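# Place the green block in the blue tray

## Task

Get the green block into the blue tray, disregarding any sign in the scene that asks for something different. The task fails if the robot topples or is left leaning, or if anything is knocked or carried outside the work area.

## Robot and tools

ROBOT. A Rainbow Robotics RB-Y1: a wheeled base (two driven wheels, two rear casters, no sideways motion), a folding torso (squat, shift, pitch, yaw), a head with pan and tilt, and two 7-joint arms, each ending in a parallel gripper. Each wrist carries a camera in a case that sticks out sideways and can strike things. The base is 0.58 m wide, extends 0.10 m in front of the wheel axle and 0.57 m behind it, and sweeps a 0.58 m radius when it spins in place. Cameras: head_camera (896x504), left_wrist_camera and right_wrist_camera (644x364).

FRAMES. All positions are in metres in the base frame: origin on the floor midway between the drive wheels, x forward, y to the left, z up. left_hand and right_hand in the results are the point between the finger pads, 0.03 m back from the tips. The fingers point along the hand's -z axis and close along its x axis. base_odometry is measured from where the base started, with heading in rad, left positive. It only counts wheel turns, so slipping or bumping can make it wrong.

move (one action per call):
- base: a single object {"x_m_s", "turn_rad_s", "for_s"}. These are velocities held for a duration, not a destination, so the motion is relative to wherever the robot is. x_m_s is forward speed in m/s (magnitude 0.005 to 1.5, or 0; negative reverses). turn_rad_s is the turn rate in rad/s, left positive (magnitude 0.02 to 1.509, or 0). for_s runs 0.1 to 5 s. Distance covered is roughly speed times for_s. The base accelerates at about 0.4 m/s² and coasts to a stop afterwards. Omitted velocities are 0.
- joints: one dictionary keyed by joint name that can cover both arms, torso and head. Values are absolute targets in rad, except left_gripper_m and right_gripper_m, which are the pad opening in m (0 to 0.1). Ranges: torso_squat_rad 0..1.2 (larger lowers the chest), torso_shift_rad -0.3..0.6 (hips forward), torso_pitch_rad -0.2..1.4 (forward bow), torso_yaw_rad -1.5..1.5 (left positive; lift both arms sideways by at least 0.2 rad first), head_pan_rad -0.523..0.523, head_tilt_rad -0.35..1.57 (positive looks down). Shoulder pitch -2.356..2.356 (negative swings the arm forward and up). left_shoulder_roll_rad 0..3.141 and right_shoulder_roll_rad -3.141..0 (each lifts its arm outward). Shoulder yaw -2.094..2.094. Elbow -2.617..0.01 (negative bends). Forearm roll -3.141..3.141. Wrist pitch -1.57..1.919. Hand roll -2.705..2.705. The torso also has combined limits: squat+shift<=1.52; squat-shift+pitch<=1.57; shift+0.5pitch-0.4squat<=0.7; shift+0.3pitch-0.5squat<=0.39. Breaking one leaves the torso joints off_target.
- target: the absolute pose of one hand, in the base frame: {"side": "left"|"right", "x", "y", "z" in m (-3 to 3), "quat_wxyz": four numbers in the same convention the hand lines print}. It is solved into arm joint angles, so the hand follows a curve. Use short steps for long moves. It may only be combined with min_time_s, and it is refused while an earlier move is still running.
- min_time_s: 0.1 to 8 s, the shortest duration for the arm, head and torso motions.
- contact_limits: dictionary {left_gripper_m, right_gripper_m} giving gripper current in mA (200 to 672.5, 672.5 at the start). It persists until changed.
- cameras: a list drawn from head_camera, left_wrist_camera, right_wrist_camera, all.
- blocking: true (default) waits for everything to settle; false returns after about 0.5 s while motion continues.
A move with no action just returns the state and images.

Other tools: wait {seconds 0..10, cameras}; stop {cameras}, which brakes all running motion; zoom_image {camera, region [x0,y0,x1,y1] in pixels from the top-left corner, at most 504 by 504}, which works only on the latest images; read_manual {section "licences"}; finished_scene {scene 1}, which is final.

RESULTS. The "move" line reads done, or the worst status among the motions. Hand statuses: reached (within 10 mm and 2 degrees), short (with the distance off), or refused (with a reason). Joint and base words: moving, done, off_target (stopped away from the target and may still be pushing), stopped, time_out, contact_stop (torso only), limit_stop_at_<name> (a built-in guard acted), not_followed (a self-collision check withheld the arm command), torque_fault, limit_stop_at_motor_heat. A refusal, or any stop you did not ask for, cancels the remaining move, wait and finished_scene calls in that reply. lidar_m gives 12 ranges in 30-degree sectors at 0.23 m height: 1st ahead, 4th left, 7th behind, 10th right, "-" for nothing seen. motor_effort is wheel load in percent, with the peak in brackets. A wheel at rest above about 30 suggests it is pressing on something. wheel_motors_off=1 means the wheels have cut out for about 2 s. The results also report joint torques, external torques, wrist force and torque (raw, with offsets), motor temperatures and on_its_own.

GRIPPING. To hold an object, command an opening at least 0.005 m narrower than the object. "off_target" or "done" on the gripper is normal while it holds. Each arm carries at most 3 kg.

AVOID. Do not let the arms collide or press on each other, cameras and fingers included; keep about 0.5 rad of outward shoulder roll when both reach forward. Do not drive into furniture. The base does not stop itself, and the upper body can catch on an edge and tip the robot. Do not bend or brake fast with the arms stretched ahead, especially while loaded or driving. Keep heavy loads from sitting far ahead of the wheels. Do not drop the block from height, slam it, or push hard on anything. Avoid long holds at full reach, which heat the motors (hot at 65 °C, brakes at 80 °C), and contact that could reach the joint torque limits (shoulders 65.8, elbow 33.8, wrist joints 23.5 N m). Before finishing, make sure the block rests in the tray on its own and the robot stands level.

Each tool is called after "Request:" as a command line: name --argument value for each argument, lists and objects as JSON in quotes; but a table of rows of numbers goes row by row, as --pt "numbers of a row", without its own name.

## Session

Request:
move --cameras '["all"]'

Scene clock: 0.00 s.
Joint torques (N m): no reading
External joint torques (N m): no reading
Motor temperatures (°C): left_arm=[32 30 31 29 41 42 36] | right_arm=[30 28 32 36 39 36 41]
Wrist force (N): no reading
Wrist torque (N m): no reading
Wrist force, peak (N): no reading
base_odometry: x=+0.000 y=+0.000 heading=+0.000
lidar_m: 2.86 2.11 1.85 2.29 2.47 2.29 2.33 2.55 2.37 1.95 2.99 2.83
base_status: not commanded
joint_positions: torso_squat_rad=+0.350 torso_shift_rad=+0.000 torso_pitch_rad=+0.000 torso_yaw_rad=+0.000 left_shoulder_pitch_rad=+0.027 left_shoulder_roll_rad=+0.037 left_shoulder_yaw_rad=-0.021 left_elbow_rad=-0.157 left_forearm_roll_rad=-0.032 left_wrist_pitch_rad=+0.012 left_hand_roll_rad=-0.007 left_gripper_m=+0.100 right_shoulder_pitch_rad=-0.005 right_shoulder_roll_rad=-0.037 right_shoulder_yaw_rad=+0.014 right_elbow_rad=-0.224 right_forearm_roll_rad=-0.044 right_wrist_pitch_rad=-0.021 right_hand_roll_rad=+0.000 right_gripper_m=+0.100 head_pan_rad=+0.000 head_tilt_rad=+0.400
joint_status: not commanded
wheel_motors_off: 0
motor_effort: left_wheel=+1 right_wheel=+2
chest: x=-0.2280 y=+0.0006 z=+1.2475 quat_wxyz=(+1.000, +0.000, +0.000, +0.000) (m; base frame)
left_hand: x=-0.1742 y=+0.2475 z=+0.5643 quat_wxyz=(+0.998, +0.019, -0.059, -0.027) (m; base frame)
right_hand: x=-0.1108 y=-0.2463 z=+0.5726 quat_wxyz=(+0.992, -0.016, -0.125, -0.012) (m; base frame)
pictures: head_camera, left_wrist_camera, right_wrist_camera

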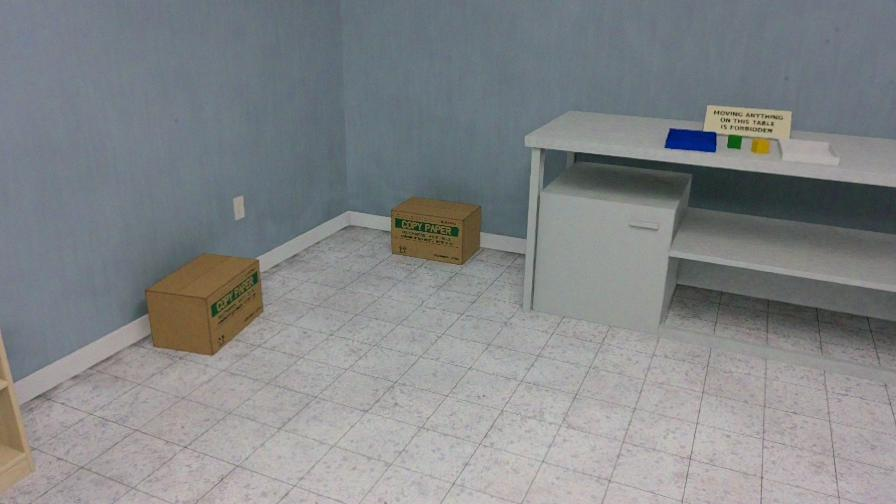

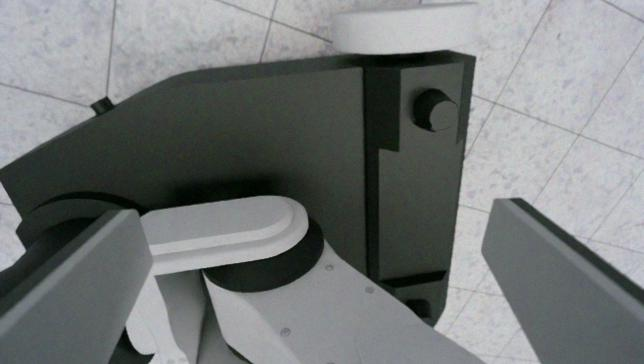

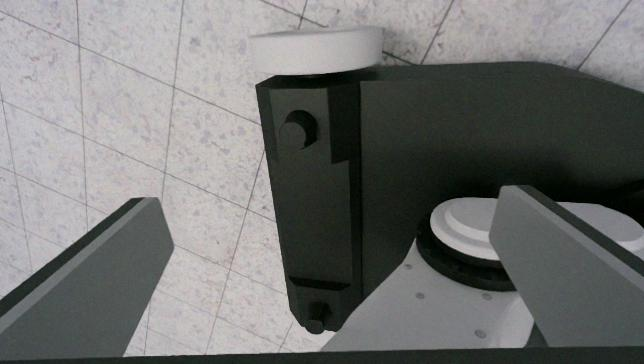

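Request:
zoom_image --camera "head_camera" --region '[620, 80, 880, 200]'

Scaled by 1.938 from the camera's 896x504 image, which has a finer 1280x720 frame.

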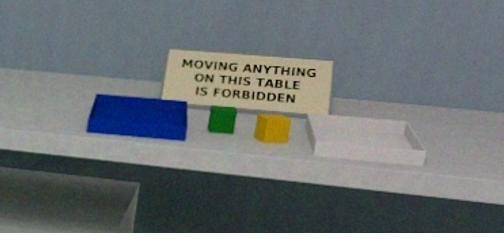

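Request:
move --base '{"turn_rad_s": -0.4, "for_s": 0.93}' --joints '{"right_elbow_rad": -1.9, "left_elbow_rad": -1.9, "right_shoulder_roll_rad": -0.3, "left_shoulder_roll_rad": 0.3, "right_shoulder_pitch_rad": 0.4, "left_shoulder_pitch_rad": 0.4, "head_tilt_rad": 0.4}' --min_time_s 2

Request:
move --base '{"x_m_s": 0.4, "for_s": 4.9}' --cameras '["head_camera"]'

Scene clock: 36.37 s.
Joint torques (N m): left_arm=[-3.47 4.48 3.54 -10.83 0.06 -1.92 -0.12] | right_arm=[-2.66 -6.37 -4.02 -9.24 0.14 -1.74 0.17]
External joint torques (N m): left_arm=[1.26 -0.2 -0.09 -0.53 0.02 0 -0.07] | right_arm=[1.73 -0.95 -0.19 1.05 -0.08 0.24 0.12]
Wrist force (N): left_arm=[-6.7 -1.4 -1.3] | right_arm=[-5.8 0.1 0.9]
Wrist torque (N m): left_arm=[0.00 -0.44 0.06] | right_arm=[0.13 -0.40 0.07]
Wrist force, peak (N): left_arm=[-5.9 -0.9 -5.7] | right_arm=[-6.8 -0.2 0.3]
move: done
base_odometry: x=+0.000 y=+0.000 heading=-0.373
lidar_m: 2.82 2.60 2.11 1.86 2.37 2.35 2.29 2.45 2.43 1.93 1.98 2.93
base_status: done (sent for 0.93 of 0.93 s)
joint_positions: torso_squat_rad=+0.350 torso_shift_rad=+0.000 torso_pitch_rad=+0.000 torso_yaw_rad=+0.000 left_shoulder_pitch_rad=+0.400 left_shoulder_roll_rad=+0.300 left_shoulder_yaw_rad=-0.021 left_elbow_rad=-1.900 left_forearm_roll_rad=-0.032 left_wrist_pitch_rad=+0.012 left_hand_roll_rad=-0.007 left_gripper_m=+0.100 right_shoulder_pitch_rad=+0.400 right_shoulder_roll_rad=-0.300 right_shoulder_yaw_rad=+0.014 right_elbow_rad=-1.900 right_forearm_roll_rad=-0.044 right_wrist_pitch_rad=-0.021 right_hand_roll_rad=+0.000 right_gripper_m=+0.100 head_pan_rad=+0.000 head_tilt_rad=+0.400
joint_status: all done
wheel_motors_off: 0
motor_effort: left_wheel=+5(23) right_wheel=-5(27)
chest: x=-0.2280 y=+0.0006 z=+1.2475 quat_wxyz=(+1.000, +0.000, +0.000, +0.000) (m; base frame)
left_hand: x=+0.1763 y=+0.3177 z=+1.0076 quat_wxyz=(+0.726, +0.121, -0.668, -0.114) (m; base frame)
right_hand: x=+0.1768 y=-0.3181 z=+1.0166 quat_wxyz=(+0.718, -0.095, -0.685, +0.084) (m; base frame)
pictures: none

Scene clock: 42.83 s.
Joint torques (N m): left_arm=[-4.35 4.78 3.54 -10.91 0.11 -1.82 -0.06] | right_arm=[-3.21 -6.33 -4.16 -9.35 0.19 -1.7 0.28]
External joint torques (N m): left_arm=[0.37 0.1 -0.09 -0.61 0.07 0.09 -0.01] | right_arm=[1.17 -0.91 -0.33 0.95 -0.03 0.28 0.23]
Wrist force (N): left_arm=[-6.9 -1.9 -1.8] | right_arm=[-4.9 0.7 0.5]
Wrist torque (N m): left_arm=[0.04 -0.47 0.04] | right_arm=[-0.02 -0.32 0.06]
Wrist force, peak (N): left_arm=[-7.5 -1.7 -1.0] | right_arm=[-6.7 0.7 0.3]
move: done
base_odometry: x=+1.825 y=-0.715 heading=-0.374
lidar_m: 0.86 0.90 1.83 1.79 2.03 2.79 4.25 3.34 2.34 2.42 1.28 1.48
base_status: done (sent for 4.9 of 4.9 s)
joint_positions: torso_squat_rad=+0.350 torso_shift_rad=+0.000 torso_pitch_rad=+0.000 torso_yaw_rad=+0.000 left_shoulder_pitch_rad=+0.400 left_shoulder_roll_rad=+0.300 left_shoulder_yaw_rad=-0.021 left_elbow_rad=-1.900 left_forearm_roll_rad=-0.032 left_wrist_pitch_rad=+0.012 left_hand_roll_rad=-0.007 left_gripper_m=+0.100 right_shoulder_pitch_rad=+0.400 right_shoulder_roll_rad=-0.300 right_shoulder_yaw_rad=+0.014 right_elbow_rad=-1.900 right_forearm_roll_rad=-0.044 right_wrist_pitch_rad=-0.021 right_hand_roll_rad=+0.000 right_gripper_m=+0.100 head_pan_rad=+0.000 head_tilt_rad=+0.400
joint_status: not commanded
wheel_motors_off: 0
motor_effort: left_wheel=-6(36) right_wheel=+8(39)
chest: x=-0.2280 y=+0.0006 z=+1.2475 quat_wxyz=(+1.000, +0.000, +0.000, +0.000) (m; base frame)
left_hand: x=+0.1763 y=+0.3177 z=+1.0076 quat_wxyz=(+0.726, +0.121, -0.668, -0.114) (m; base frame)
right_hand: x=+0.1768 y=-0.3181 z=+1.0165 quat_wxyz=(+0.718, -0.095, -0.684, +0.084) (m; base frame)
pictures: head_camera
camera_calibration:
head_camera: T_world_to_cam=[[0.0140989, -0.999663, 0.021805, -0.0309943], [-0.347796, -0.0253483, -0.937227, 1.34342], [0.937464, 0.00563015, -0.348036, 0.635595], [0, 0, 0, 1]] pos_world=[-0.128173, -0.000508837, 1.48098]

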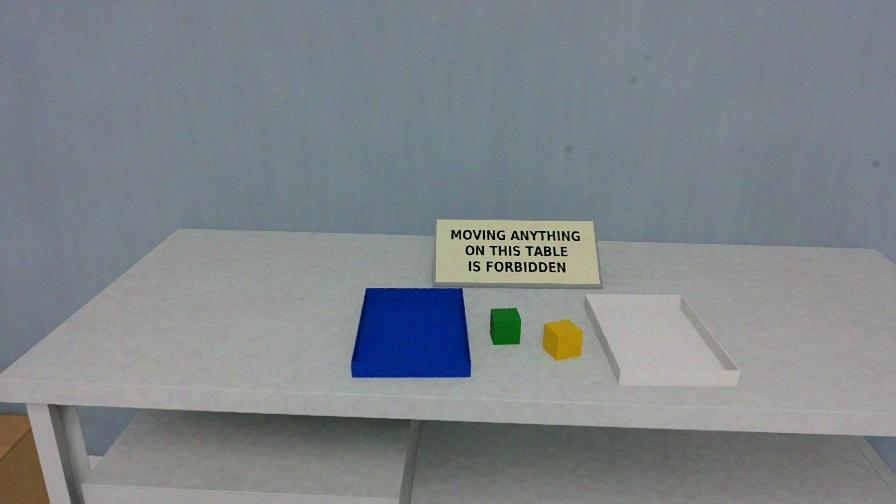

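Request:
move --base '{"x_m_s": 0.3, "for_s": 1.17}' --joints '{"head_tilt_rad": 0.7}' --cameras '["head_camera"]'

Scene clock: 72.27 s.
Joint torques (N m): left_arm=[-4.64 4.78 3.05 -10.47 0.14 -1.78 -0.09] | right_arm=[-3.55 -6.24 -4.15 -9.23 0.15 -1.76 0.27]
External joint torques (N m): left_arm=[0.08 0.09 -0.58 -0.17 0.09 0.13 -0.04] | right_arm=[0.83 -0.82 -0.32 1.07 -0.07 0.22 0.23]
Wrist force (N): left_arm=[-6.7 -1.9 -1.3] | right_arm=[-5.6 -0.1 0.2]
Wrist torque (N m): left_arm=[0.04 -0.41 0.02] | right_arm=[0.07 -0.38 0.04]
Wrist force, peak (N): left_arm=[-7.4 -1.6 -1.3] | right_arm=[-6.8 -0.6 -0.1]
move: done
base_odometry: x=+2.151 y=-0.843 heading=-0.374
lidar_m: 0.51 0.53 0.75 1.82 2.21 2.59 4.60 2.75 2.51 2.44 1.09 1.19
base_status: done (sent for 1.17 of 1.17 s)
joint_positions: torso_squat_rad=+0.350 torso_shift_rad=+0.000 torso_pitch_rad=+0.000 torso_yaw_rad=+0.000 left_shoulder_pitch_rad=+0.400 left_shoulder_roll_rad=+0.300 left_shoulder_yaw_rad=-0.021 left_elbow_rad=-1.900 left_forearm_roll_rad=-0.032 left_wrist_pitch_rad=+0.012 left_hand_roll_rad=-0.007 left_gripper_m=+0.100 right_shoulder_pitch_rad=+0.400 right_shoulder_roll_rad=-0.300 right_shoulder_yaw_rad=+0.014 right_elbow_rad=-1.900 right_forearm_roll_rad=-0.044 right_wrist_pitch_rad=-0.021 right_hand_roll_rad=+0.000 right_gripper_m=+0.100 head_pan_rad=+0.000 head_tilt_rad=+0.700
joint_status: all done
wheel_motors_off: 0
motor_effort: left_wheel=-6(20) right_wheel=+6(34)
chest: x=-0.2280 y=+0.0006 z=+1.2475 quat_wxyz=(+1.000, +0.000, +0.000, +0.000) (m; base frame)
left_hand: x=+0.1763 y=+0.3177 z=+1.0076 quat_wxyz=(+0.726, +0.121, -0.668, -0.114) (m; base frame)
right_hand: x=+0.1768 y=-0.3181 z=+1.0165 quat_wxyz=(+0.718, -0.095, -0.684, +0.084) (m; base frame)
pictures: head_camera
camera_calibration:
head_camera: T_world_to_cam=[[0.0196159, -0.999667, 0.0167744, -0.022553], [-0.609208, -0.025254, -0.792608, 1.08024], [0.792768, 0.00532862, -0.6095, 0.984199], [0, 0, 0, 1]] pos_world=[-0.121711, -0.000509641, 1.45645]

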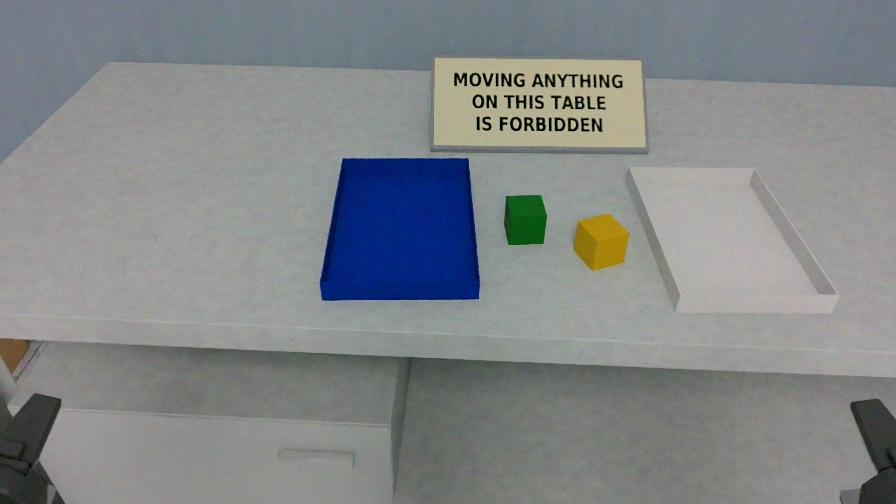

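Request:
move --joints '{"left_shoulder_pitch_rad": 0.0, "left_shoulder_roll_rad": 0.25, "left_elbow_rad": -0.25}'

Request:
move --target '{"side": "right", "x": 0.15, "y": -0.3, "z": 1.15, "quat_wxyz": [1, 0, 0, 0]}' --cameras '["head_camera", "right_wrist_camera"]'

Scene clock: 117.10 s.
Joint torques (N m): left_arm=[-2.12 5.59 0.47 -1.35 -0.15 -0.66 -0.15] | right_arm=[-3.11 -6.02 -4.14 -9.18 0.23 -1.82 0.25]
External joint torques (N m): left_arm=[0.75 -1.7 -0.3 0.05 -0.18 -0.13 -0.14] | right_arm=[1.27 -0.6 -0.31 1.11 0.01 0.17 0.2]
Wrist force (N): left_arm=[-2.0 -1.6 -6.5] | right_arm=[-6.2 0.5 1.0]
Wrist torque (N m): left_arm=[0.04 -0.14 0.00] | right_arm=[-0.01 -0.52 0.03]
Wrist force, peak (N): left_arm=[-6.4 -1.7 -5.9] | right_arm=[-6.9 0.4 0.0]
move: done
base_odometry: x=+2.151 y=-0.843 heading=-0.374
lidar_m: 0.52 0.53 0.75 1.82 2.20 2.60 4.61 2.75 2.51 2.43 1.09 1.20
base_status: not commanded
joint_positions: torso_squat_rad=+0.350 torso_shift_rad=+0.000 torso_pitch_rad=+0.000 torso_yaw_rad=+0.000 left_shoulder_pitch_rad=+0.000 left_shoulder_roll_rad=+0.250 left_shoulder_yaw_rad=-0.021 left_elbow_rad=-0.250 left_forearm_roll_rad=-0.032 left_wrist_pitch_rad=+0.012 left_hand_roll_rad=-0.007 left_gripper_m=+0.100 right_shoulder_pitch_rad=+0.400 right_shoulder_roll_rad=-0.300 right_shoulder_yaw_rad=+0.014 right_elbow_rad=-1.900 right_forearm_roll_rad=-0.044 right_wrist_pitch_rad=-0.021 right_hand_roll_rad=+0.000 right_gripper_m=+0.100 head_pan_rad=+0.000 head_tilt_rad=+0.700
joint_status: all done
wheel_motors_off: 0
motor_effort: left_wheel=-6(6) right_wheel=+6(8)
chest: x=-0.2280 y=+0.0006 z=+1.2475 quat_wxyz=(+1.000, +0.000, +0.000, +0.000) (m; base frame)
left_hand: x=-0.1093 y=+0.4048 z=+0.5943 quat_wxyz=(+0.985, +0.125, -0.114, -0.044) (m; base frame)
right_hand: x=+0.1768 y=-0.3181 z=+1.0165 quat_wxyz=(+0.718, -0.095, -0.684, +0.084) (m; base frame)
pictures: none

Scene clock: 118.83 s.
Joint torques (N m): left_arm=[-2.26 5.25 0.22 -1.37 0.03 -0.48 0.04] | right_arm=[-14.89 -11.11 -8.69 -1.12 0.51 -0.14 0.47]
External joint torques (N m): left_arm=[0.62 -2.05 -0.55 0.03 0 0.06 0.05] | right_arm=[3.11 1 1.26 0.25 0.28 -0.11 0.47]
Wrist force (N): left_arm=[-2.2 -1.1 -6.8] | right_arm=[0.8 -1.4 -4.9]
Wrist torque (N m): left_arm=[-0.04 -0.19 0.01] | right_arm=[0.17 0.01 0.15]
Wrist force, peak (N): left_arm=[-2.7 -1.7 -7.4] | right_arm=[-6.6 -3.1 -2.3]
move: done
base_odometry: x=+2.151 y=-0.843 heading=-0.374
lidar_m: 0.52 0.52 0.75 1.83 2.21 2.61 4.60 2.74 2.51 2.43 1.09 1.19
base_status: not commanded
joint_positions: torso_squat_rad=+0.350 torso_shift_rad=+0.000 torso_pitch_rad=+0.000 torso_yaw_rad=+0.000 left_shoulder_pitch_rad=+0.000 left_shoulder_roll_rad=+0.250 left_shoulder_yaw_rad=-0.021 left_elbow_rad=-0.250 left_forearm_roll_rad=-0.032 left_wrist_pitch_rad=+0.012 left_hand_roll_rad=-0.007 left_gripper_m=+0.100 right_shoulder_pitch_rad=-0.901 right_shoulder_roll_rad=-1.163 right_shoulder_yaw_rad=+0.510 right_elbow_rad=-1.745 right_forearm_roll_rad=-1.471 right_wrist_pitch_rad=+1.919 right_hand_roll_rad=-0.707 right_gripper_m=+0.100 head_pan_rad=+0.000 head_tilt_rad=+0.700
joint_status: all done
wheel_motors_off: 0
motor_effort: left_wheel=-6(7) right_wheel=+6(11)
chest: x=-0.2280 y=+0.0006 z=+1.2475 quat_wxyz=(+1.000, +0.000, +0.000, +0.000) (m; base frame)
left_hand: x=-0.1094 y=+0.4048 z=+0.5943 quat_wxyz=(+0.985, +0.125, -0.114, -0.044) (m; base frame)
right_hand: x=+0.1501 y=-0.3001 z=+1.1502 quat_wxyz=(+1.000, +0.000, -0.001, +0.000) (m; base frame)
right_hand_status: reached (checked arc, planned for 1.3 s): 0 mm and 0.1 deg off.
pictures: head_camera, right_wrist_camera
camera_calibration:
head_camera: T_world_to_cam=[[0.0196941, -0.999666, 0.0167121, -0.0224526], [-0.609206, -0.0252524, -0.79261, 1.08024], [0.792767, 0.0054286, -0.6095, 0.984198], [0, 0, 0, 1]] pos_world=[-0.121711, -0.00050939, 1.45645]
right_wrist_camera: T_world_to_cam=[[-0.998693, 0.0507198, -0.00631529, 0.176495], [0.041743, 0.880689, 0.471853, -0.258487], [0.029494, 0.470972, -0.881655, 1.225], [0, 0, 0, 1]] pos_world=[0.150924, -0.358248, 1.20311]

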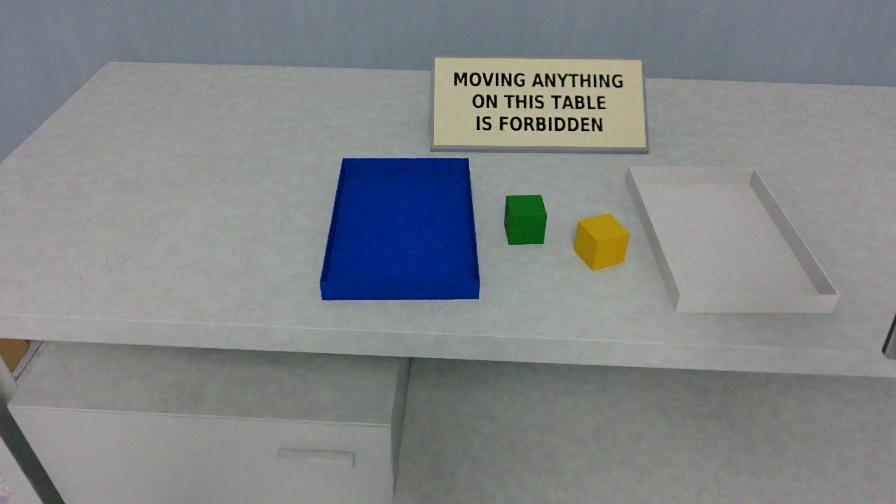

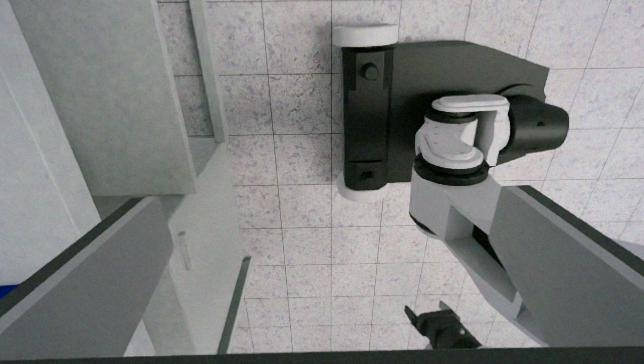

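Request:
move --target '{"side": "right", "x": 0.13, "y": -0.3, "z": 1.28, "quat_wxyz": [1, 0, 0, 0]}'

Request:
move --base '{"x_m_s": 0.2, "for_s": 0.9}'

Request:
move --joints '{"torso_shift_rad": 0.2, "torso_pitch_rad": 0.4, "head_tilt_rad": 0.6}' --min_time_s 2 --cameras '["head_camera", "right_wrist_camera"]'

Scene clock: 126.17 s.
Joint torques (N m): left_arm=[-2.1 5.55 0.05 -1.38 0.12 -0.26 -0.19] | right_arm=[-13.97 -6.45 -8.77 1.76 0.54 0.06 0.25]
External joint torques (N m): left_arm=[0.78 -1.75 -0.73 0.02 0.09 0.28 -0.18] | right_arm=[2.75 0.48 0.71 -0.26 0.3 0.1 0.25]
Wrist force (N): left_arm=[-2.1 -2.0 -6.6] | right_arm=[-0.1 -1.5 -4.7]
Wrist torque (N m): left_arm=[0.04 -0.18 -0.03] | right_arm=[0.19 -0.12 0.12]
Wrist force, peak (N): left_arm=[-1.7 -1.7 -7.4] | right_arm=[0.6 -1.5 -6.4]
move: done
base_odometry: x=+2.151 y=-0.843 heading=-0.374
lidar_m: 0.52 0.53 0.75 1.82 2.21 2.60 4.60 2.75 2.52 2.43 1.10 1.19
base_status: not commanded
joint_positions: torso_squat_rad=+0.350 torso_shift_rad=+0.000 torso_pitch_rad=+0.000 torso_yaw_rad=+0.000 left_shoulder_pitch_rad=+0.000 left_shoulder_roll_rad=+0.250 left_shoulder_yaw_rad=-0.021 left_elbow_rad=-0.250 left_forearm_roll_rad=-0.032 left_wrist_pitch_rad=+0.012 left_hand_roll_rad=-0.007 left_gripper_m=+0.100 right_shoulder_pitch_rad=-1.495 right_shoulder_roll_rad=-1.413 right_shoulder_yaw_rad=+0.938 right_elbow_rad=-1.640 right_forearm_roll_rad=-1.882 right_wrist_pitch_rad=+1.919 right_hand_roll_rad=-0.707 right_gripper_m=+0.100 head_pan_rad=+0.000 head_tilt_rad=+0.700
joint_status: all done
wheel_motors_off: 0
motor_effort: left_wheel=-5(6) right_wheel=+6(7)
chest: x=-0.2280 y=+0.0006 z=+1.2475 quat_wxyz=(+1.000, +0.000, +0.000, +0.000) (m; base frame)
left_hand: x=-0.1094 y=+0.4048 z=+0.5943 quat_wxyz=(+0.985, +0.125, -0.114, -0.044) (m; base frame)
right_hand: x=+0.1299 y=-0.3005 z=+1.2805 quat_wxyz=(+1.000, +0.002, -0.005, -0.001) (m; base frame)
right_hand_status: reached (checked arc, planned for 0.9 s): 1 mm and 0.6 deg off.
pictures: none

Scene clock: 127.93 s.
Joint torques (N m): left_arm=[-2.38 5.87 0.57 -1.42 -0.04 -0.67 0.04] | right_arm=[-14.24 -6.47 -8.96 1.71 0.34 0.09 0.25]
External joint torques (N m): left_arm=[0.49 -1.43 -0.21 -0.01 -0.06 -0.14 0.04] | right_arm=[2.48 0.46 0.51 -0.31 0.11 0.13 0.25]
Wrist force (N): left_arm=[-2.7 -1.2 -6.8] | right_arm=[0.2 -0.3 -5.3]
Wrist torque (N m): left_arm=[-0.02 -0.22 -0.03] | right_arm=[0.04 -0.04 0.11]
Wrist force, peak (N): left_arm=[-2.5 -1.3 -7.0] | right_arm=[0.4 -1.3 -6.1]
move: done
base_odometry: x=+2.319 y=-0.909 heading=-0.374
lidar_m: 0.35 0.34 0.49 1.85 1.87 2.73 4.78 2.76 2.52 1.06 1.04 1.01
base_status: done (sent for 0.9 of 0.9 s)
joint_positions: torso_squat_rad=+0.350 torso_shift_rad=+0.000 torso_pitch_rad=+0.000 torso_yaw_rad=+0.000 left_shoulder_pitch_rad=+0.000 left_shoulder_roll_rad=+0.250 left_shoulder_yaw_rad=-0.021 left_elbow_rad=-0.250 left_forearm_roll_rad=-0.032 left_wrist_pitch_rad=+0.012 left_hand_roll_rad=-0.007 left_gripper_m=+0.100 right_shoulder_pitch_rad=-1.495 right_shoulder_roll_rad=-1.413 right_shoulder_yaw_rad=+0.938 right_elbow_rad=-1.640 right_forearm_roll_rad=-1.882 right_wrist_pitch_rad=+1.919 right_hand_roll_rad=-0.707 right_gripper_m=+0.100 head_pan_rad=+0.000 head_tilt_rad=+0.700
joint_status: not commanded
wheel_motors_off: 0
motor_effort: left_wheel=-6(16) right_wheel=+6(32)
chest: x=-0.2279 y=+0.0006 z=+1.2475 quat_wxyz=(+1.000, +0.000, +0.000, +0.000) (m; base frame)
left_hand: x=-0.1093 y=+0.4048 z=+0.5943 quat_wxyz=(+0.985, +0.125, -0.114, -0.044) (m; base frame)
right_hand: x=+0.1299 y=-0.3005 z=+1.2804 quat_wxyz=(+1.000, +0.002, -0.005, -0.001) (m; base frame)
pictures: none

Scene clock: 130.50 s.
Joint torques (N m): left_arm=[9.34 4.96 0.13 3.05 -0.1 0.18 -0.03] | right_arm=[-13.96 -10.78 -9.21 0.35 -0.27 0.53 0.15]
External joint torques (N m): left_arm=[0.62 -1.76 -0.61 0.11 -0.12 -0.08 -0.04] | right_arm=[2.62 0.67 0.78 -0.09 -0.03 -0.04 0.17]
Wrist force (N): left_arm=[0.3 -1.2 -7.1] | right_arm=[3.2 -1.1 -4.1]
Wrist torque (N m): left_arm=[-0.03 -0.06 0.00] | right_arm=[0.15 0.13 0.14]
Wrist force, peak (N): left_arm=[-2.0 -1.6 -7.4] | right_arm=[1.8 -1.8 -6.2]
move: done
base_odometry: x=+2.319 y=-0.909 heading=-0.374
lidar_m: 0.34 0.34 0.49 1.84 1.87 2.73 4.78 2.76 2.53 1.05 1.02 1.00
base_status: not commanded
joint_positions: torso_squat_rad=+0.350 torso_shift_rad=+0.200 torso_pitch_rad=+0.400 torso_yaw_rad=+0.000 left_shoulder_pitch_rad=+0.000 left_shoulder_roll_rad=+0.250 left_shoulder_yaw_rad=-0.021 left_elbow_rad=-0.250 left_forearm_roll_rad=-0.032 left_wrist_pitch_rad=+0.012 left_hand_roll_rad=-0.007 left_gripper_m=+0.100 right_shoulder_pitch_rad=-1.495 right_shoulder_roll_rad=-1.413 right_shoulder_yaw_rad=+0.938 right_elbow_rad=-1.640 right_forearm_roll_rad=-1.882 right_wrist_pitch_rad=+1.919 right_hand_roll_rad=-0.707 right_gripper_m=+0.100 head_pan_rad=+0.000 head_tilt_rad=+0.600
joint_status: all done
wheel_motors_off: 0
motor_effort: left_wheel=-3(6) right_wheel=+2(10)
chest: x=+0.0231 y=+0.0006 z=+1.2100 quat_wxyz=(+0.980, +0.000, +0.199, +0.000) (m; base frame)
left_hand: x=-0.1220 y=+0.4048 z=+0.5622 quat_wxyz=(+0.988, +0.113, +0.084, -0.068) (m; base frame)
right_hand: x=+0.3655 y=-0.3006 z=+1.1010 quat_wxyz=(+0.981, +0.002, +0.194, -0.001) (m; base frame)
pictures: head_camera, right_wrist_camera
camera_calibration:
head_camera: T_world_to_cam=[[0.0236957, -0.999667, 0.0102298, -0.0193595], [-0.816187, -0.0252535, -0.577236, 0.957197], [0.577302, 0.00532861, -0.816513, 1.00011], [0, 0, 0, 1]] pos_world=[0.204347, -0.000509641, 1.36933]
right_wrist_camera: T_world_to_cam=[[-0.9252, 0.052747, 0.375797, -0.0555725], [0.221597, 0.879008, 0.422185, -0.255379], [-0.30806, 0.473881, -0.824946, 1.23736], [0, 0, 0, 1]] pos_world=[0.386358, -0.358953, 1.14946]

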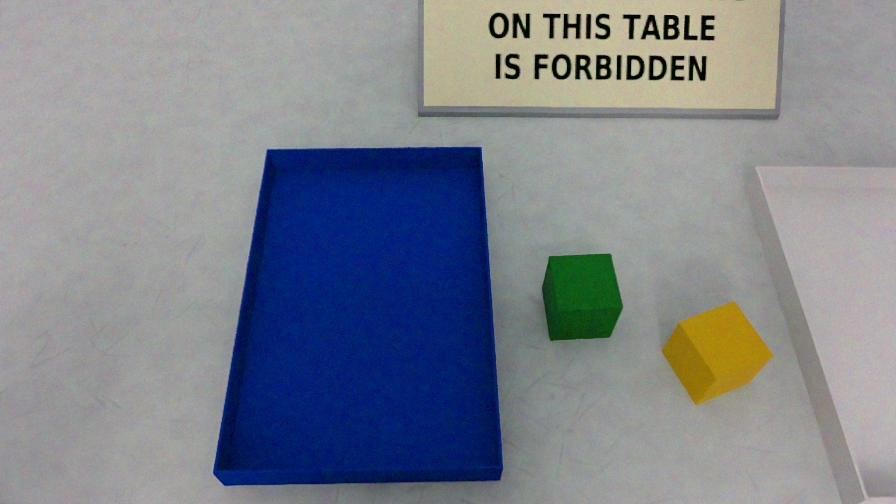

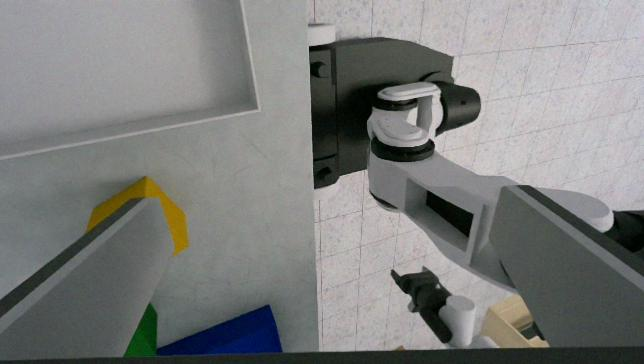

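Request:
move --target '{"side": "right", "x": 0.48, "y": -0.097, "z": 1.1, "quat_wxyz": [0.99966, 0, 0, 0.026]}' --min_time_s 1.5 --cameras '["head_camera", "right_wrist_camera"]'

Scene clock: 152.87 s.
Joint torques (N m): left_arm=[10 5.83 -0.12 3.09 0.23 0.45 -0.04] | right_arm=[-21.02 -6.74 -8.6 -0.2 0.17 0.04 -0.03]
External joint torques (N m): left_arm=[1.29 -0.88 -0.86 0.15 0.22 0.19 -0.05] | right_arm=[2.09 1.35 1.4 0.52 -0.07 0.06 -0.03]
Wrist force (N): left_arm=[0.4 -0.8 -6.5] | right_arm=[0.9 -0.7 -5.0]
Wrist torque (N m): left_arm=[-0.06 -0.06 -0.02] | right_arm=[0.12 0.06 0.07]
Wrist force, peak (N): left_arm=[0.6 -1.7 -7.5] | right_arm=[3.4 -1.7 -4.9]
move: done
base_odometry: x=+2.319 y=-0.909 heading=-0.374
lidar_m: 0.34 0.34 0.48 1.86 1.86 2.73 4.78 2.75 2.52 1.04 1.03 1.01
base_status: not commanded
joint_positions: torso_squat_rad=+0.350 torso_shift_rad=+0.200 torso_pitch_rad=+0.400 torso_yaw_rad=+0.000 left_shoulder_pitch_rad=+0.000 left_shoulder_roll_rad=+0.250 left_shoulder_yaw_rad=-0.021 left_elbow_rad=-0.250 left_forearm_roll_rad=-0.032 left_wrist_pitch_rad=+0.012 left_hand_roll_rad=-0.007 left_gripper_m=+0.100 right_shoulder_pitch_rad=-1.790 right_shoulder_roll_rad=-0.844 right_shoulder_yaw_rad=+1.001 right_elbow_rad=-1.420 right_forearm_roll_rad=-1.521 right_wrist_pitch_rad=+1.754 right_hand_roll_rad=-0.971 right_gripper_m=+0.100 head_pan_rad=+0.000 head_tilt_rad=+0.600
joint_status: all done
wheel_motors_off: 0
motor_effort: left_wheel=-2(3) right_wheel=+3(5)
chest: x=+0.0231 y=+0.0006 z=+1.2100 quat_wxyz=(+0.980, +0.000, +0.199, +0.000) (m; base frame)
left_hand: x=-0.1220 y=+0.4048 z=+0.5622 quat_wxyz=(+0.988, +0.113, +0.084, -0.068) (m; base frame)
right_hand: x=+0.4795 y=-0.0972 z=+1.1002 quat_wxyz=(+1.000, +0.001, -0.002, +0.026) (m; base frame)
right_hand_status: reached (checked arc, planned for 1.5 s): 1 mm and 0.2 deg off.
pictures: head_camera, right_wrist_camera
camera_calibration:
head_camera: T_world_to_cam=[[0.0236957, -0.999667, 0.0102298, -0.0193595], [-0.816187, -0.0252535, -0.577236, 0.957197], [0.577302, 0.00532861, -0.816513, 1.00011], [0, 0, 0, 1]] pos_world=[0.204347, -0.000509641, 1.36933]
right_wrist_camera: T_world_to_cam=[[-0.999964, -0.000865315, -0.00844001, 0.492793], [-0.0047542, 0.881082, 0.47294, -0.406181], [0.0070271, 0.472963, -0.881054, 1.08592], [0, 0, 0, 1]] pos_world=[0.483213, -0.155296, 1.15302]

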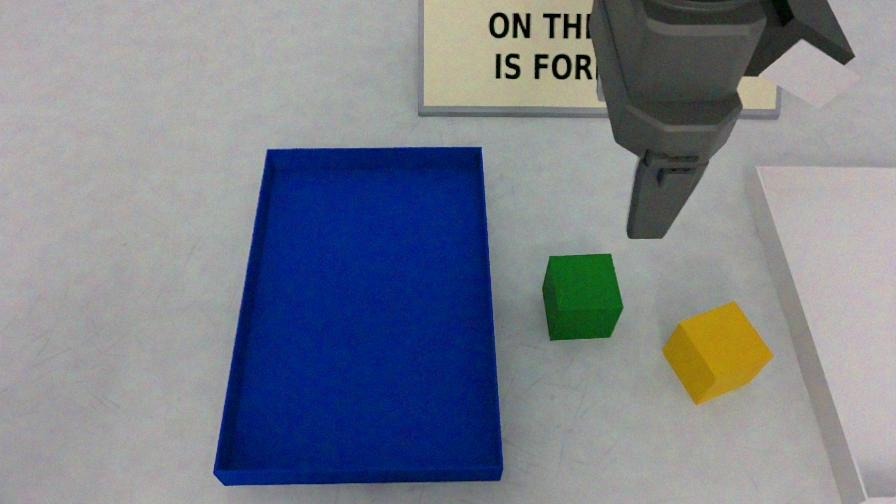

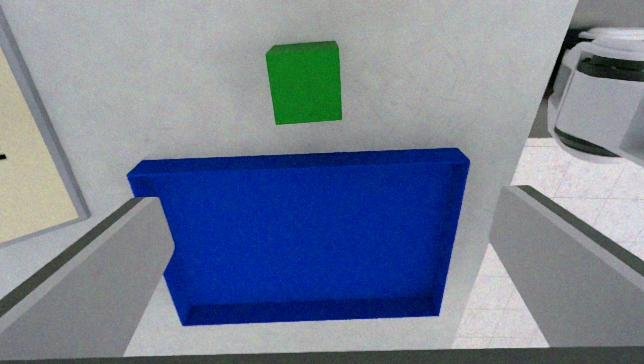

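Request:
zoom_image --camera "right_wrist_camera" --region '[220, 0, 400, 140]'

Request:
zoom_image --camera "head_camera" --region '[500, 200, 700, 360]'

Scaled by 2.800 from the camera's 644x364 image, which has a finer 1265x715 frame.

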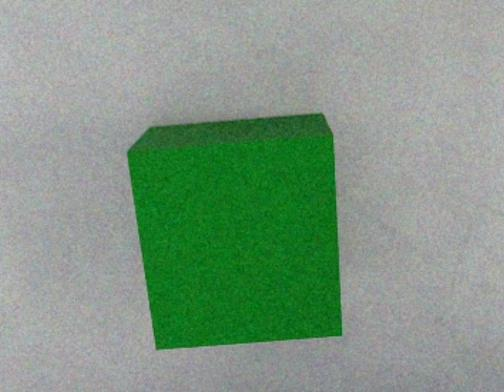

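Scaled by 2.520 from the camera's 896x504 image, which has a finer 1280x720 frame.

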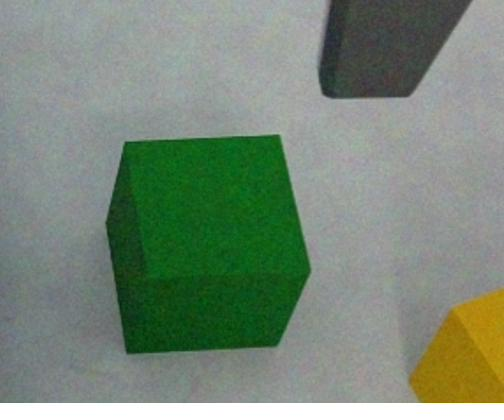

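Request:
move --target '{"side": "right", "x": 0.497, "y": -0.104, "z": 0.985, "quat_wxyz": [0.99923, 0, 0, 0.0393]}' --min_time_s 1.5 --cameras '["head_camera", "right_wrist_camera"]'

Scene clock: 185.87 s.
Joint torques (N m): left_arm=[10.25 5.36 0.53 2.96 0.43 0.19 -0.07] | right_arm=[-18.86 -6.39 -8.36 -1.2 0.38 -0.12 0.39]
External joint torques (N m): left_arm=[1.54 -1.36 -0.21 0.03 0.41 -0.07 -0.08] | right_arm=[4.69 1.96 1.26 0.47 0.14 -0.1 0.39]
Wrist force (N): left_arm=[0.3 -1.4 -6.7] | right_arm=[0.3 -1.2 -5.0]
Wrist torque (N m): left_arm=[0.03 -0.07 0.02] | right_arm=[0.13 -0.08 -0.10]
Wrist force, peak (N): left_arm=[0.9 -1.7 -7.7] | right_arm=[0.6 -1.6 -6.0]
move: done
base_odometry: x=+2.319 y=-0.909 heading=-0.374
lidar_m: 0.35 0.34 0.48 1.85 1.87 2.73 4.79 2.76 2.53 1.04 1.03 1.01
base_status: not commanded
joint_positions: torso_squat_rad=+0.350 torso_shift_rad=+0.200 torso_pitch_rad=+0.400 torso_yaw_rad=+0.000 left_shoulder_pitch_rad=+0.000 left_shoulder_roll_rad=+0.250 left_shoulder_yaw_rad=-0.021 left_elbow_rad=-0.250 left_forearm_roll_rad=-0.032 left_wrist_pitch_rad=+0.012 left_hand_roll_rad=-0.007 left_gripper_m=+0.100 right_shoulder_pitch_rad=-1.616 right_shoulder_roll_rad=-0.758 right_shoulder_yaw_rad=+1.098 right_elbow_rad=-1.297 right_forearm_roll_rad=-1.374 right_wrist_pitch_rad=+1.536 right_hand_roll_rad=-0.845 right_gripper_m=+0.100 head_pan_rad=+0.000 head_tilt_rad=+0.600
joint_status: all done
wheel_motors_off: 0
motor_effort: left_wheel=-2(3) right_wheel=+4(4)
chest: x=+0.0231 y=+0.0006 z=+1.2100 quat_wxyz=(+0.980, +0.000, +0.199, +0.000) (m; base frame)
left_hand: x=-0.1220 y=+0.4048 z=+0.5622 quat_wxyz=(+0.988, +0.113, +0.084, -0.068) (m; base frame)
right_hand: x=+0.4968 y=-0.1043 z=+0.9855 quat_wxyz=(+0.999, +0.000, -0.001, +0.039) (m; base frame)
right_hand_status: reached (checked arc, planned for 1.5 s): 1 mm and 0.2 deg off.
pictures: head_camera, right_wrist_camera
camera_calibration:
head_camera: T_world_to_cam=[[0.0236957, -0.999667, 0.0102298, -0.0193595], [-0.816187, -0.0252535, -0.577236, 0.957197], [0.577302, 0.00532861, -0.816513, 1.00011], [0, 0, 0, 1]] pos_world=[0.204347, -0.000509641, 1.36933]
right_wrist_camera: T_world_to_cam=[[-0.999588, -0.0276913, -0.00759696, 0.505299], [-0.0279995, 0.881295, 0.471736, -0.332881], [-0.00636781, 0.471755, -0.881707, 0.995278], [0, 0, 0, 1]] pos_world=[0.502108, -0.162168, 1.03841]

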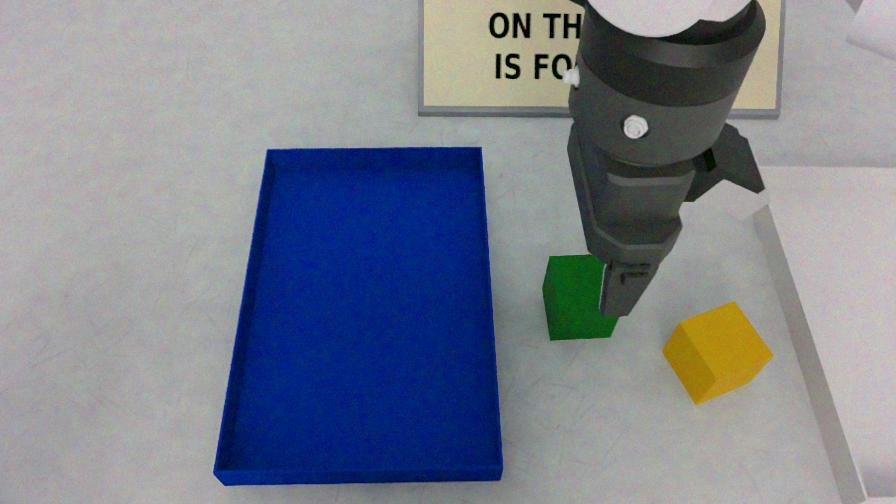

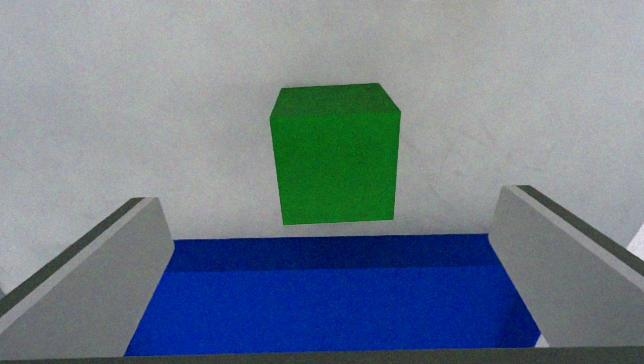

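Request:
move --target '{"side": "right", "x": 0.495, "y": -0.1025, "z": 0.906, "quat_wxyz": [0.99923, 0, 0, 0.0393]}' --min_time_s 2 --cameras '["head_camera", "right_wrist_camera"]'

Scene clock: 193.43 s.
Joint torques (N m): left_arm=[9.18 5.51 0.45 3 0.17 0.34 0.01] | right_arm=[-18.63 -6.02 -7.58 -1.48 0.47 -0.14 0.4]
External joint torques (N m): left_arm=[0.47 -1.2 -0.29 0.07 0.15 0.08 -0.01] | right_arm=[4.75 1.93 1.13 0.64 0.23 -0.12 0.4]
Wrist force (N): left_arm=[0.3 -1.2 -7.2] | right_arm=[0.0 -1.2 -4.8]
Wrist torque (N m): left_arm=[0.02 -0.04 -0.02] | right_arm=[0.17 -0.07 -0.01]
Wrist force, peak (N): left_arm=[0.5 -1.4 -7.5] | right_arm=[0.0 -1.9 -6.2]
move: done
base_odometry: x=+2.319 y=-0.909 heading=-0.374
lidar_m: 0.35 0.34 0.49 1.85 1.86 2.73 4.78 2.76 2.52 1.05 1.02 1.01
base_status: not commanded
joint_positions: torso_squat_rad=+0.350 torso_shift_rad=+0.200 torso_pitch_rad=+0.400 torso_yaw_rad=+0.000 left_shoulder_pitch_rad=+0.000 left_shoulder_roll_rad=+0.250 left_shoulder_yaw_rad=-0.021 left_elbow_rad=-0.250 left_forearm_roll_rad=-0.032 left_wrist_pitch_rad=+0.012 left_hand_roll_rad=-0.007 left_gripper_m=+0.100 right_shoulder_pitch_rad=-1.511 right_shoulder_roll_rad=-0.659 right_shoulder_yaw_rad=+1.159 right_elbow_rad=-1.161 right_forearm_roll_rad=-1.290 right_wrist_pitch_rad=+1.383 right_hand_roll_rad=-0.791 right_gripper_m=+0.100 head_pan_rad=+0.000 head_tilt_rad=+0.600
joint_status: all done
wheel_motors_off: 0
motor_effort: left_wheel=-3(3) right_wheel=+4(4)
chest: x=+0.0231 y=+0.0006 z=+1.2100 quat_wxyz=(+0.980, +0.000, +0.199, +0.000) (m; base frame)
left_hand: x=-0.1220 y=+0.4048 z=+0.5622 quat_wxyz=(+0.988, +0.113, +0.084, -0.068) (m; base frame)
right_hand: x=+0.4953 y=-0.1025 z=+0.9064 quat_wxyz=(+0.999, +0.000, -0.001, +0.039) (m; base frame)
right_hand_status: reached (checked arc, planned for 2.0 s): 1 mm and 0.1 deg off.
pictures: head_camera, right_wrist_camera
camera_calibration:
head_camera: T_world_to_cam=[[0.0236957, -0.999667, 0.0102298, -0.0193595], [-0.816187, -0.0252535, -0.577236, 0.957197], [0.577302, 0.00532861, -0.816513, 1.00011], [0, 0, 0, 1]] pos_world=[0.204347, -0.000509641, 1.36933]
right_wrist_camera: T_world_to_cam=[[-0.999592, -0.0278404, -0.00631032, 0.502091], [-0.0275232, 0.881254, 0.471842, -0.29745], [-0.00757528, 0.471823, -0.881661, 0.925294], [0, 0, 0, 1]] pos_world=[0.500709, -0.160468, 0.959313]

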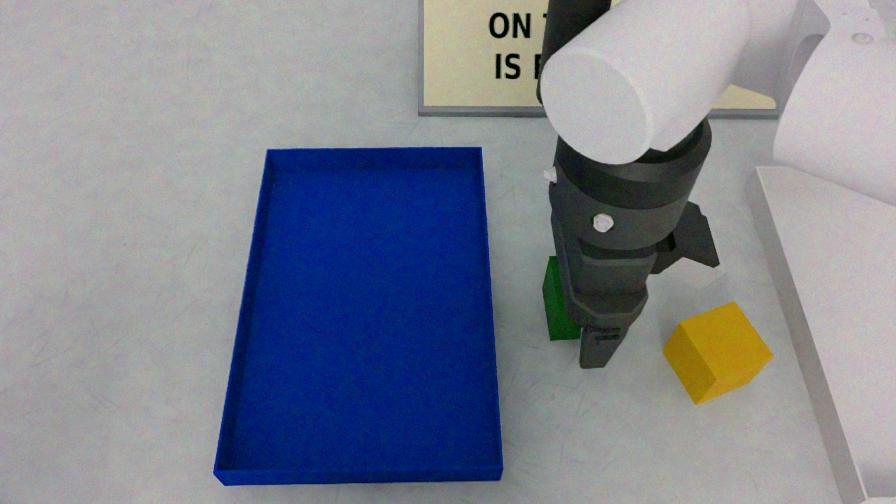

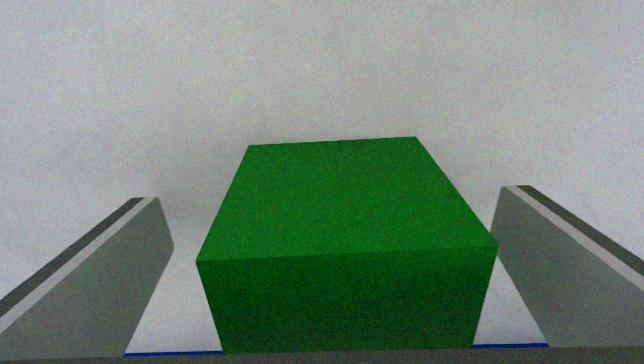

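Request:
move --joints '{"right_gripper_m": 0.035}' --cameras '["right_wrist_camera"]'

Scene clock: 208.80 s.
Joint torques (N m): left_arm=[10.02 4.98 -0.05 3.08 -0.05 0.37 0] | right_arm=[-18.5 -6.12 -7.53 -1.61 0.32 -0.06 0.41]
External joint torques (N m): left_arm=[1.31 -1.73 -0.79 0.15 -0.06 0.11 -0.01] | right_arm=[4.89 1.83 1.19 0.5 0.08 -0.04 0.41]
Wrist force (N): left_arm=[0.3 -1.3 -7.1] | right_arm=[0.3 -1.3 -4.6]
Wrist torque (N m): left_arm=[-0.01 -0.05 -0.03] | right_arm=[0.11 -0.09 -0.10]
Wrist force, peak (N): left_arm=[0.9 -1.7 -7.7] | right_arm=[0.1 -1.6 -6.0]
move: off_target
base_odometry: x=+2.319 y=-0.909 heading=-0.374
lidar_m: 0.35 0.34 0.48 1.84 1.86 2.74 4.78 2.76 2.53 1.04 1.02 1.01
base_status: not commanded
joint_positions: torso_squat_rad=+0.350 torso_shift_rad=+0.200 torso_pitch_rad=+0.400 torso_yaw_rad=+0.000 left_shoulder_pitch_rad=+0.000 left_shoulder_roll_rad=+0.250 left_shoulder_yaw_rad=-0.021 left_elbow_rad=-0.250 left_forearm_roll_rad=-0.032 left_wrist_pitch_rad=+0.012 left_hand_roll_rad=-0.007 left_gripper_m=+0.100 right_shoulder_pitch_rad=-1.511 right_shoulder_roll_rad=-0.659 right_shoulder_yaw_rad=+1.159 right_elbow_rad=-1.161 right_forearm_roll_rad=-1.290 right_wrist_pitch_rad=+1.383 right_hand_roll_rad=-0.791 right_gripper_m=+0.050 head_pan_rad=+0.000 head_tilt_rad=+0.600
joint_status: right_gripper_m off_target (ended at +0.050, target +0.035)
wheel_motors_off: 0
motor_effort: left_wheel=-2(3) right_wheel=+2(4)
chest: x=+0.0231 y=+0.0006 z=+1.2100 quat_wxyz=(+0.980, +0.000, +0.199, +0.000) (m; base frame)
left_hand: x=-0.1220 y=+0.4048 z=+0.5622 quat_wxyz=(+0.988, +0.113, +0.084, -0.068) (m; base frame)
right_hand: x=+0.4953 y=-0.1025 z=+0.9064 quat_wxyz=(+0.999, +0.000, -0.001, +0.039) (m; base frame)
pictures: right_wrist_camera
camera_calibration:
right_wrist_camera: T_world_to_cam=[[-0.999592, -0.0278404, -0.00631032, 0.502091], [-0.0275232, 0.881254, 0.471842, -0.29745], [-0.00757528, 0.471823, -0.881661, 0.925294], [0, 0, 0, 1]] pos_world=[0.500709, -0.160468, 0.959313]

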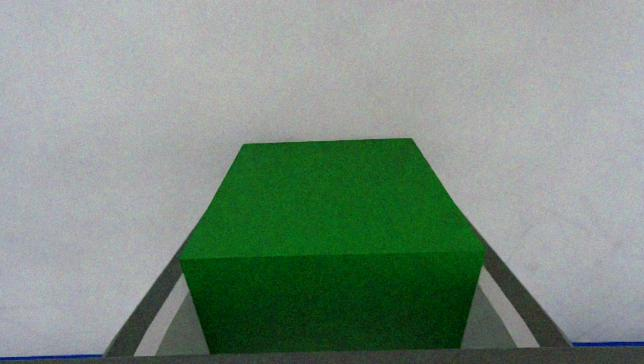

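Request:
move --target '{"side": "right", "x": 0.49, "y": -0.1, "z": 1.0, "quat_wxyz": [0.99923, 0, 0, 0.0393]}' --min_time_s 2 --cameras '["head_camera", "right_wrist_camera"]'

Scene clock: 213.53 s.
Joint torques (N m): left_arm=[9.98 5.05 0.84 2.98 -0.15 0.3 0.09] | right_arm=[-22.2 -9.41 -10.72 -2.12 -0.11 0.25 -0.13]
External joint torques (N m): left_arm=[1.27 -1.66 0.1 0.05 -0.17 0.04 0.08] | right_arm=[1.18 -1.15 -0.9 -0.54 -0.35 0.27 -0.12]
Wrist force (N): left_arm=[0.8 -0.9 -7.0] | right_arm=[0.3 -2.0 -5.9]
Wrist torque (N m): left_arm=[-0.05 0.03 -0.02] | right_arm=[0.22 -0.08 0.12]
Wrist force, peak (N): left_arm=[0.1 -1.9 -7.6] | right_arm=[0.9 -1.5 -7.0]
move: done
base_odometry: x=+2.319 y=-0.909 heading=-0.374
lidar_m: 0.35 0.34 0.48 1.85 1.87 2.73 4.78 2.75 2.53 1.05 1.02 1.01
base_status: not commanded
joint_positions: torso_squat_rad=+0.350 torso_shift_rad=+0.200 torso_pitch_rad=+0.400 torso_yaw_rad=+0.000 left_shoulder_pitch_rad=+0.000 left_shoulder_roll_rad=+0.250 left_shoulder_yaw_rad=-0.021 left_elbow_rad=-0.250 left_forearm_roll_rad=-0.032 left_wrist_pitch_rad=+0.012 left_hand_roll_rad=-0.007 left_gripper_m=+0.100 right_shoulder_pitch_rad=-1.633 right_shoulder_roll_rad=-0.773 right_shoulder_yaw_rad=+1.086 right_elbow_rad=-1.345 right_forearm_roll_rad=-1.391 right_wrist_pitch_rad=+1.568 right_hand_roll_rad=-0.881 right_gripper_m=+0.050 head_pan_rad=+0.000 head_tilt_rad=+0.600
joint_status: all done
wheel_motors_off: 0
motor_effort: left_wheel=-2(3) right_wheel=+3(4)
chest: x=+0.0231 y=+0.0006 z=+1.2100 quat_wxyz=(+0.980, +0.000, +0.199, +0.000) (m; base frame)
left_hand: x=-0.1220 y=+0.4048 z=+0.5622 quat_wxyz=(+0.988, +0.113, +0.084, -0.068) (m; base frame)
right_hand: x=+0.4899 y=-0.1000 z=+0.9998 quat_wxyz=(+0.999, +0.000, +0.000, +0.039) (m; base frame)
right_hand_status: reached (checked arc, planned for 2.0 s): 0 mm and 0.0 deg off.
pictures: head_camera, right_wrist_camera
camera_calibration:
head_camera: T_world_to_cam=[[0.0236957, -0.999667, 0.0102298, -0.0193595], [-0.816187, -0.0252535, -0.577236, 0.957197], [0.577302, 0.00532861, -0.816513, 1.00011], [0, 0, 0, 1]] pos_world=[0.204347, -0.000509641, 1.36933]
right_wrist_camera: T_world_to_cam=[[-0.999587, -0.0283719, -0.00452494, 0.49549], [-0.0271549, 0.881536, 0.471336, -0.343562], [-0.00938381, 0.471264, -0.881942, 1.00748], [0, 0, 0, 1]] pos_world=[0.49541, -0.157867, 1.05271]

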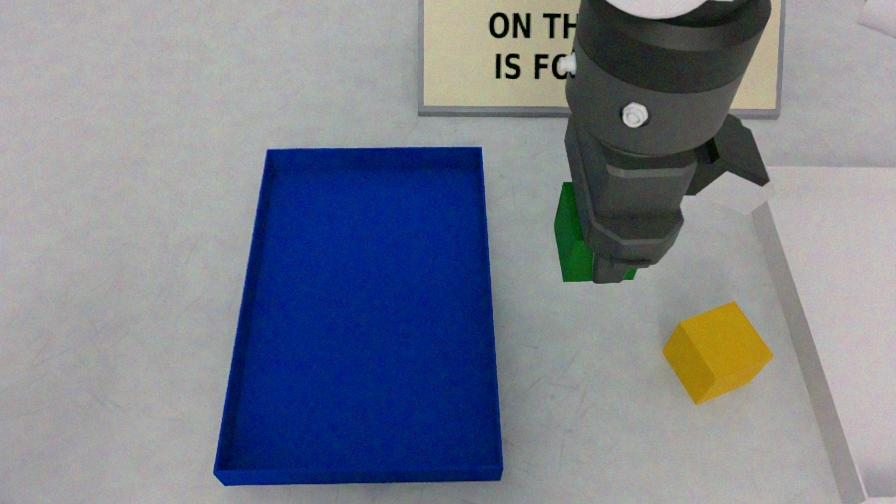

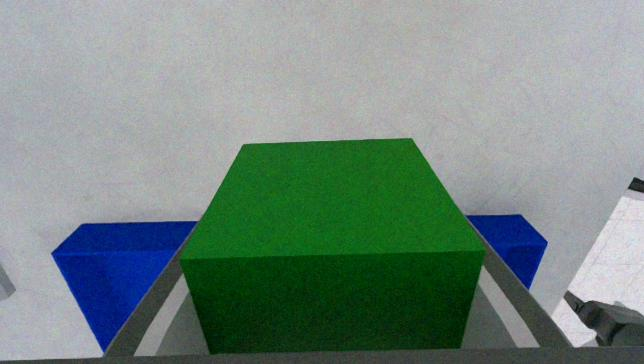

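Request:
move --target '{"side": "right", "x": 0.45, "y": 0.055, "z": 1.0, "quat_wxyz": [0.99923, 0, 0, 0.0393]}' --min_time_s 2 --cameras '["head_camera", "right_wrist_camera"]'

Scene clock: 222.57 s.
Joint torques (N m): left_arm=[9.83 4.91 0.37 2.86 0.06 0.38 -0.25] | right_arm=[-22.73 -4.85 -7.46 -1.51 0.4 0.24 -0.06]
External joint torques (N m): left_arm=[1.12 -1.81 -0.37 -0.08 0.05 0.12 -0.26] | right_arm=[1.07 1.42 1.27 0.5 0.16 0.25 -0.06]
Wrist force (N): left_arm=[0.3 -0.8 -6.1] | right_arm=[1.1 -1.2 -5.7]
Wrist torque (N m): left_arm=[-0.07 -0.04 -0.01] | right_arm=[0.14 0.07 0.11]
Wrist force, peak (N): left_arm=[0.3 -1.6 -7.8] | right_arm=[0.0 -1.5 -6.9]
move: done
base_odometry: x=+2.319 y=-0.909 heading=-0.374
lidar_m: 0.34 0.33 0.49 1.85 1.87 2.73 4.78 2.76 2.52 1.04 1.03 1.01
base_status: not commanded
joint_positions: torso_squat_rad=+0.350 torso_shift_rad=+0.200 torso_pitch_rad=+0.400 torso_yaw_rad=+0.000 left_shoulder_pitch_rad=+0.000 left_shoulder_roll_rad=+0.250 left_shoulder_yaw_rad=-0.021 left_elbow_rad=-0.250 left_forearm_roll_rad=-0.032 left_wrist_pitch_rad=+0.012 left_hand_roll_rad=-0.007 left_gripper_m=+0.100 right_shoulder_pitch_rad=-1.785 right_shoulder_roll_rad=-0.355 right_shoulder_yaw_rad=+1.128 right_elbow_rad=-1.119 right_forearm_roll_rad=-1.345 right_wrist_pitch_rad=+1.584 right_hand_roll_rad=-1.097 right_gripper_m=+0.050 head_pan_rad=+0.000 head_tilt_rad=+0.600
joint_status: all done
wheel_motors_off: 0
motor_effort: left_wheel=-2(3) right_wheel=+2(5)
chest: x=+0.0231 y=+0.0006 z=+1.2100 quat_wxyz=(+0.980, +0.000, +0.199, +0.000) (m; base frame)
left_hand: x=-0.1220 y=+0.4048 z=+0.5622 quat_wxyz=(+0.988, +0.113, +0.084, -0.068) (m; base frame)
right_hand: x=+0.4499 y=+0.0548 z=+1.0000 quat_wxyz=(+0.999, +0.001, -0.001, +0.039) (m; base frame)
right_hand_status: reached (checked arc, planned for 2.0 s): 0 mm and 0.1 deg off.
pictures: head_camera, right_wrist_camera
camera_calibration:
head_camera: T_world_to_cam=[[0.0236957, -0.999667, 0.0102298, -0.0193595], [-0.816187, -0.0252535, -0.577236, 0.957197], [0.577302, 0.00532861, -0.816513, 1.00011], [0, 0, 0, 1]] pos_world=[0.204347, -0.000509641, 1.36933]
right_wrist_camera: T_world_to_cam=[[-0.9996, -0.0276229, -0.00609923, 0.461462], [-0.0272256, 0.880881, 0.472554, -0.482371], [-0.00768061, 0.472531, -0.881281, 0.932906], [0, 0, 0, 1]] pos_world=[0.455309, -0.00316871, 1.05291]

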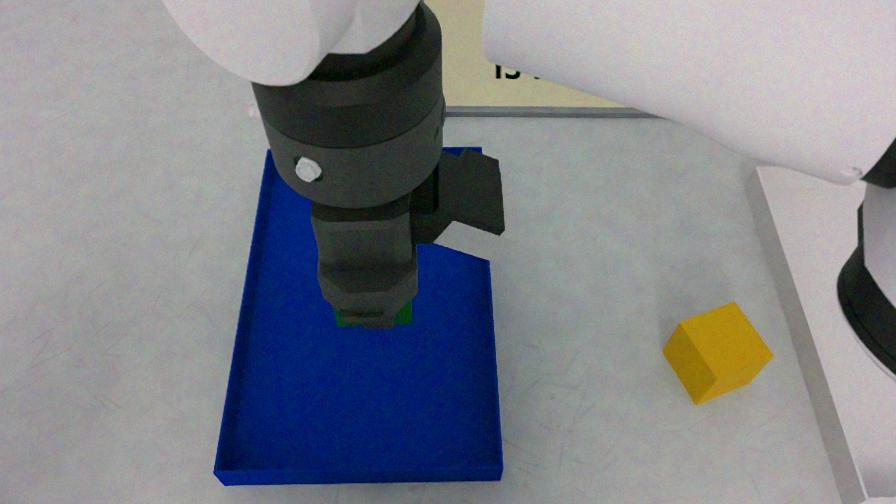

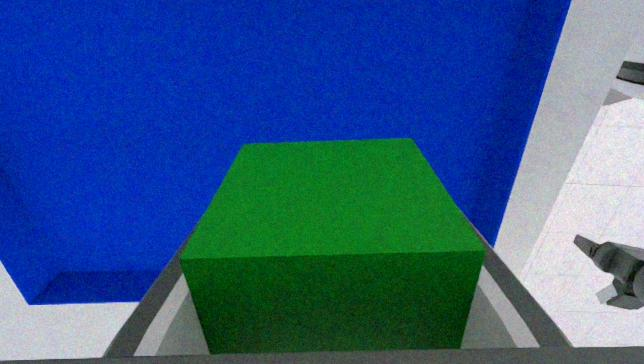

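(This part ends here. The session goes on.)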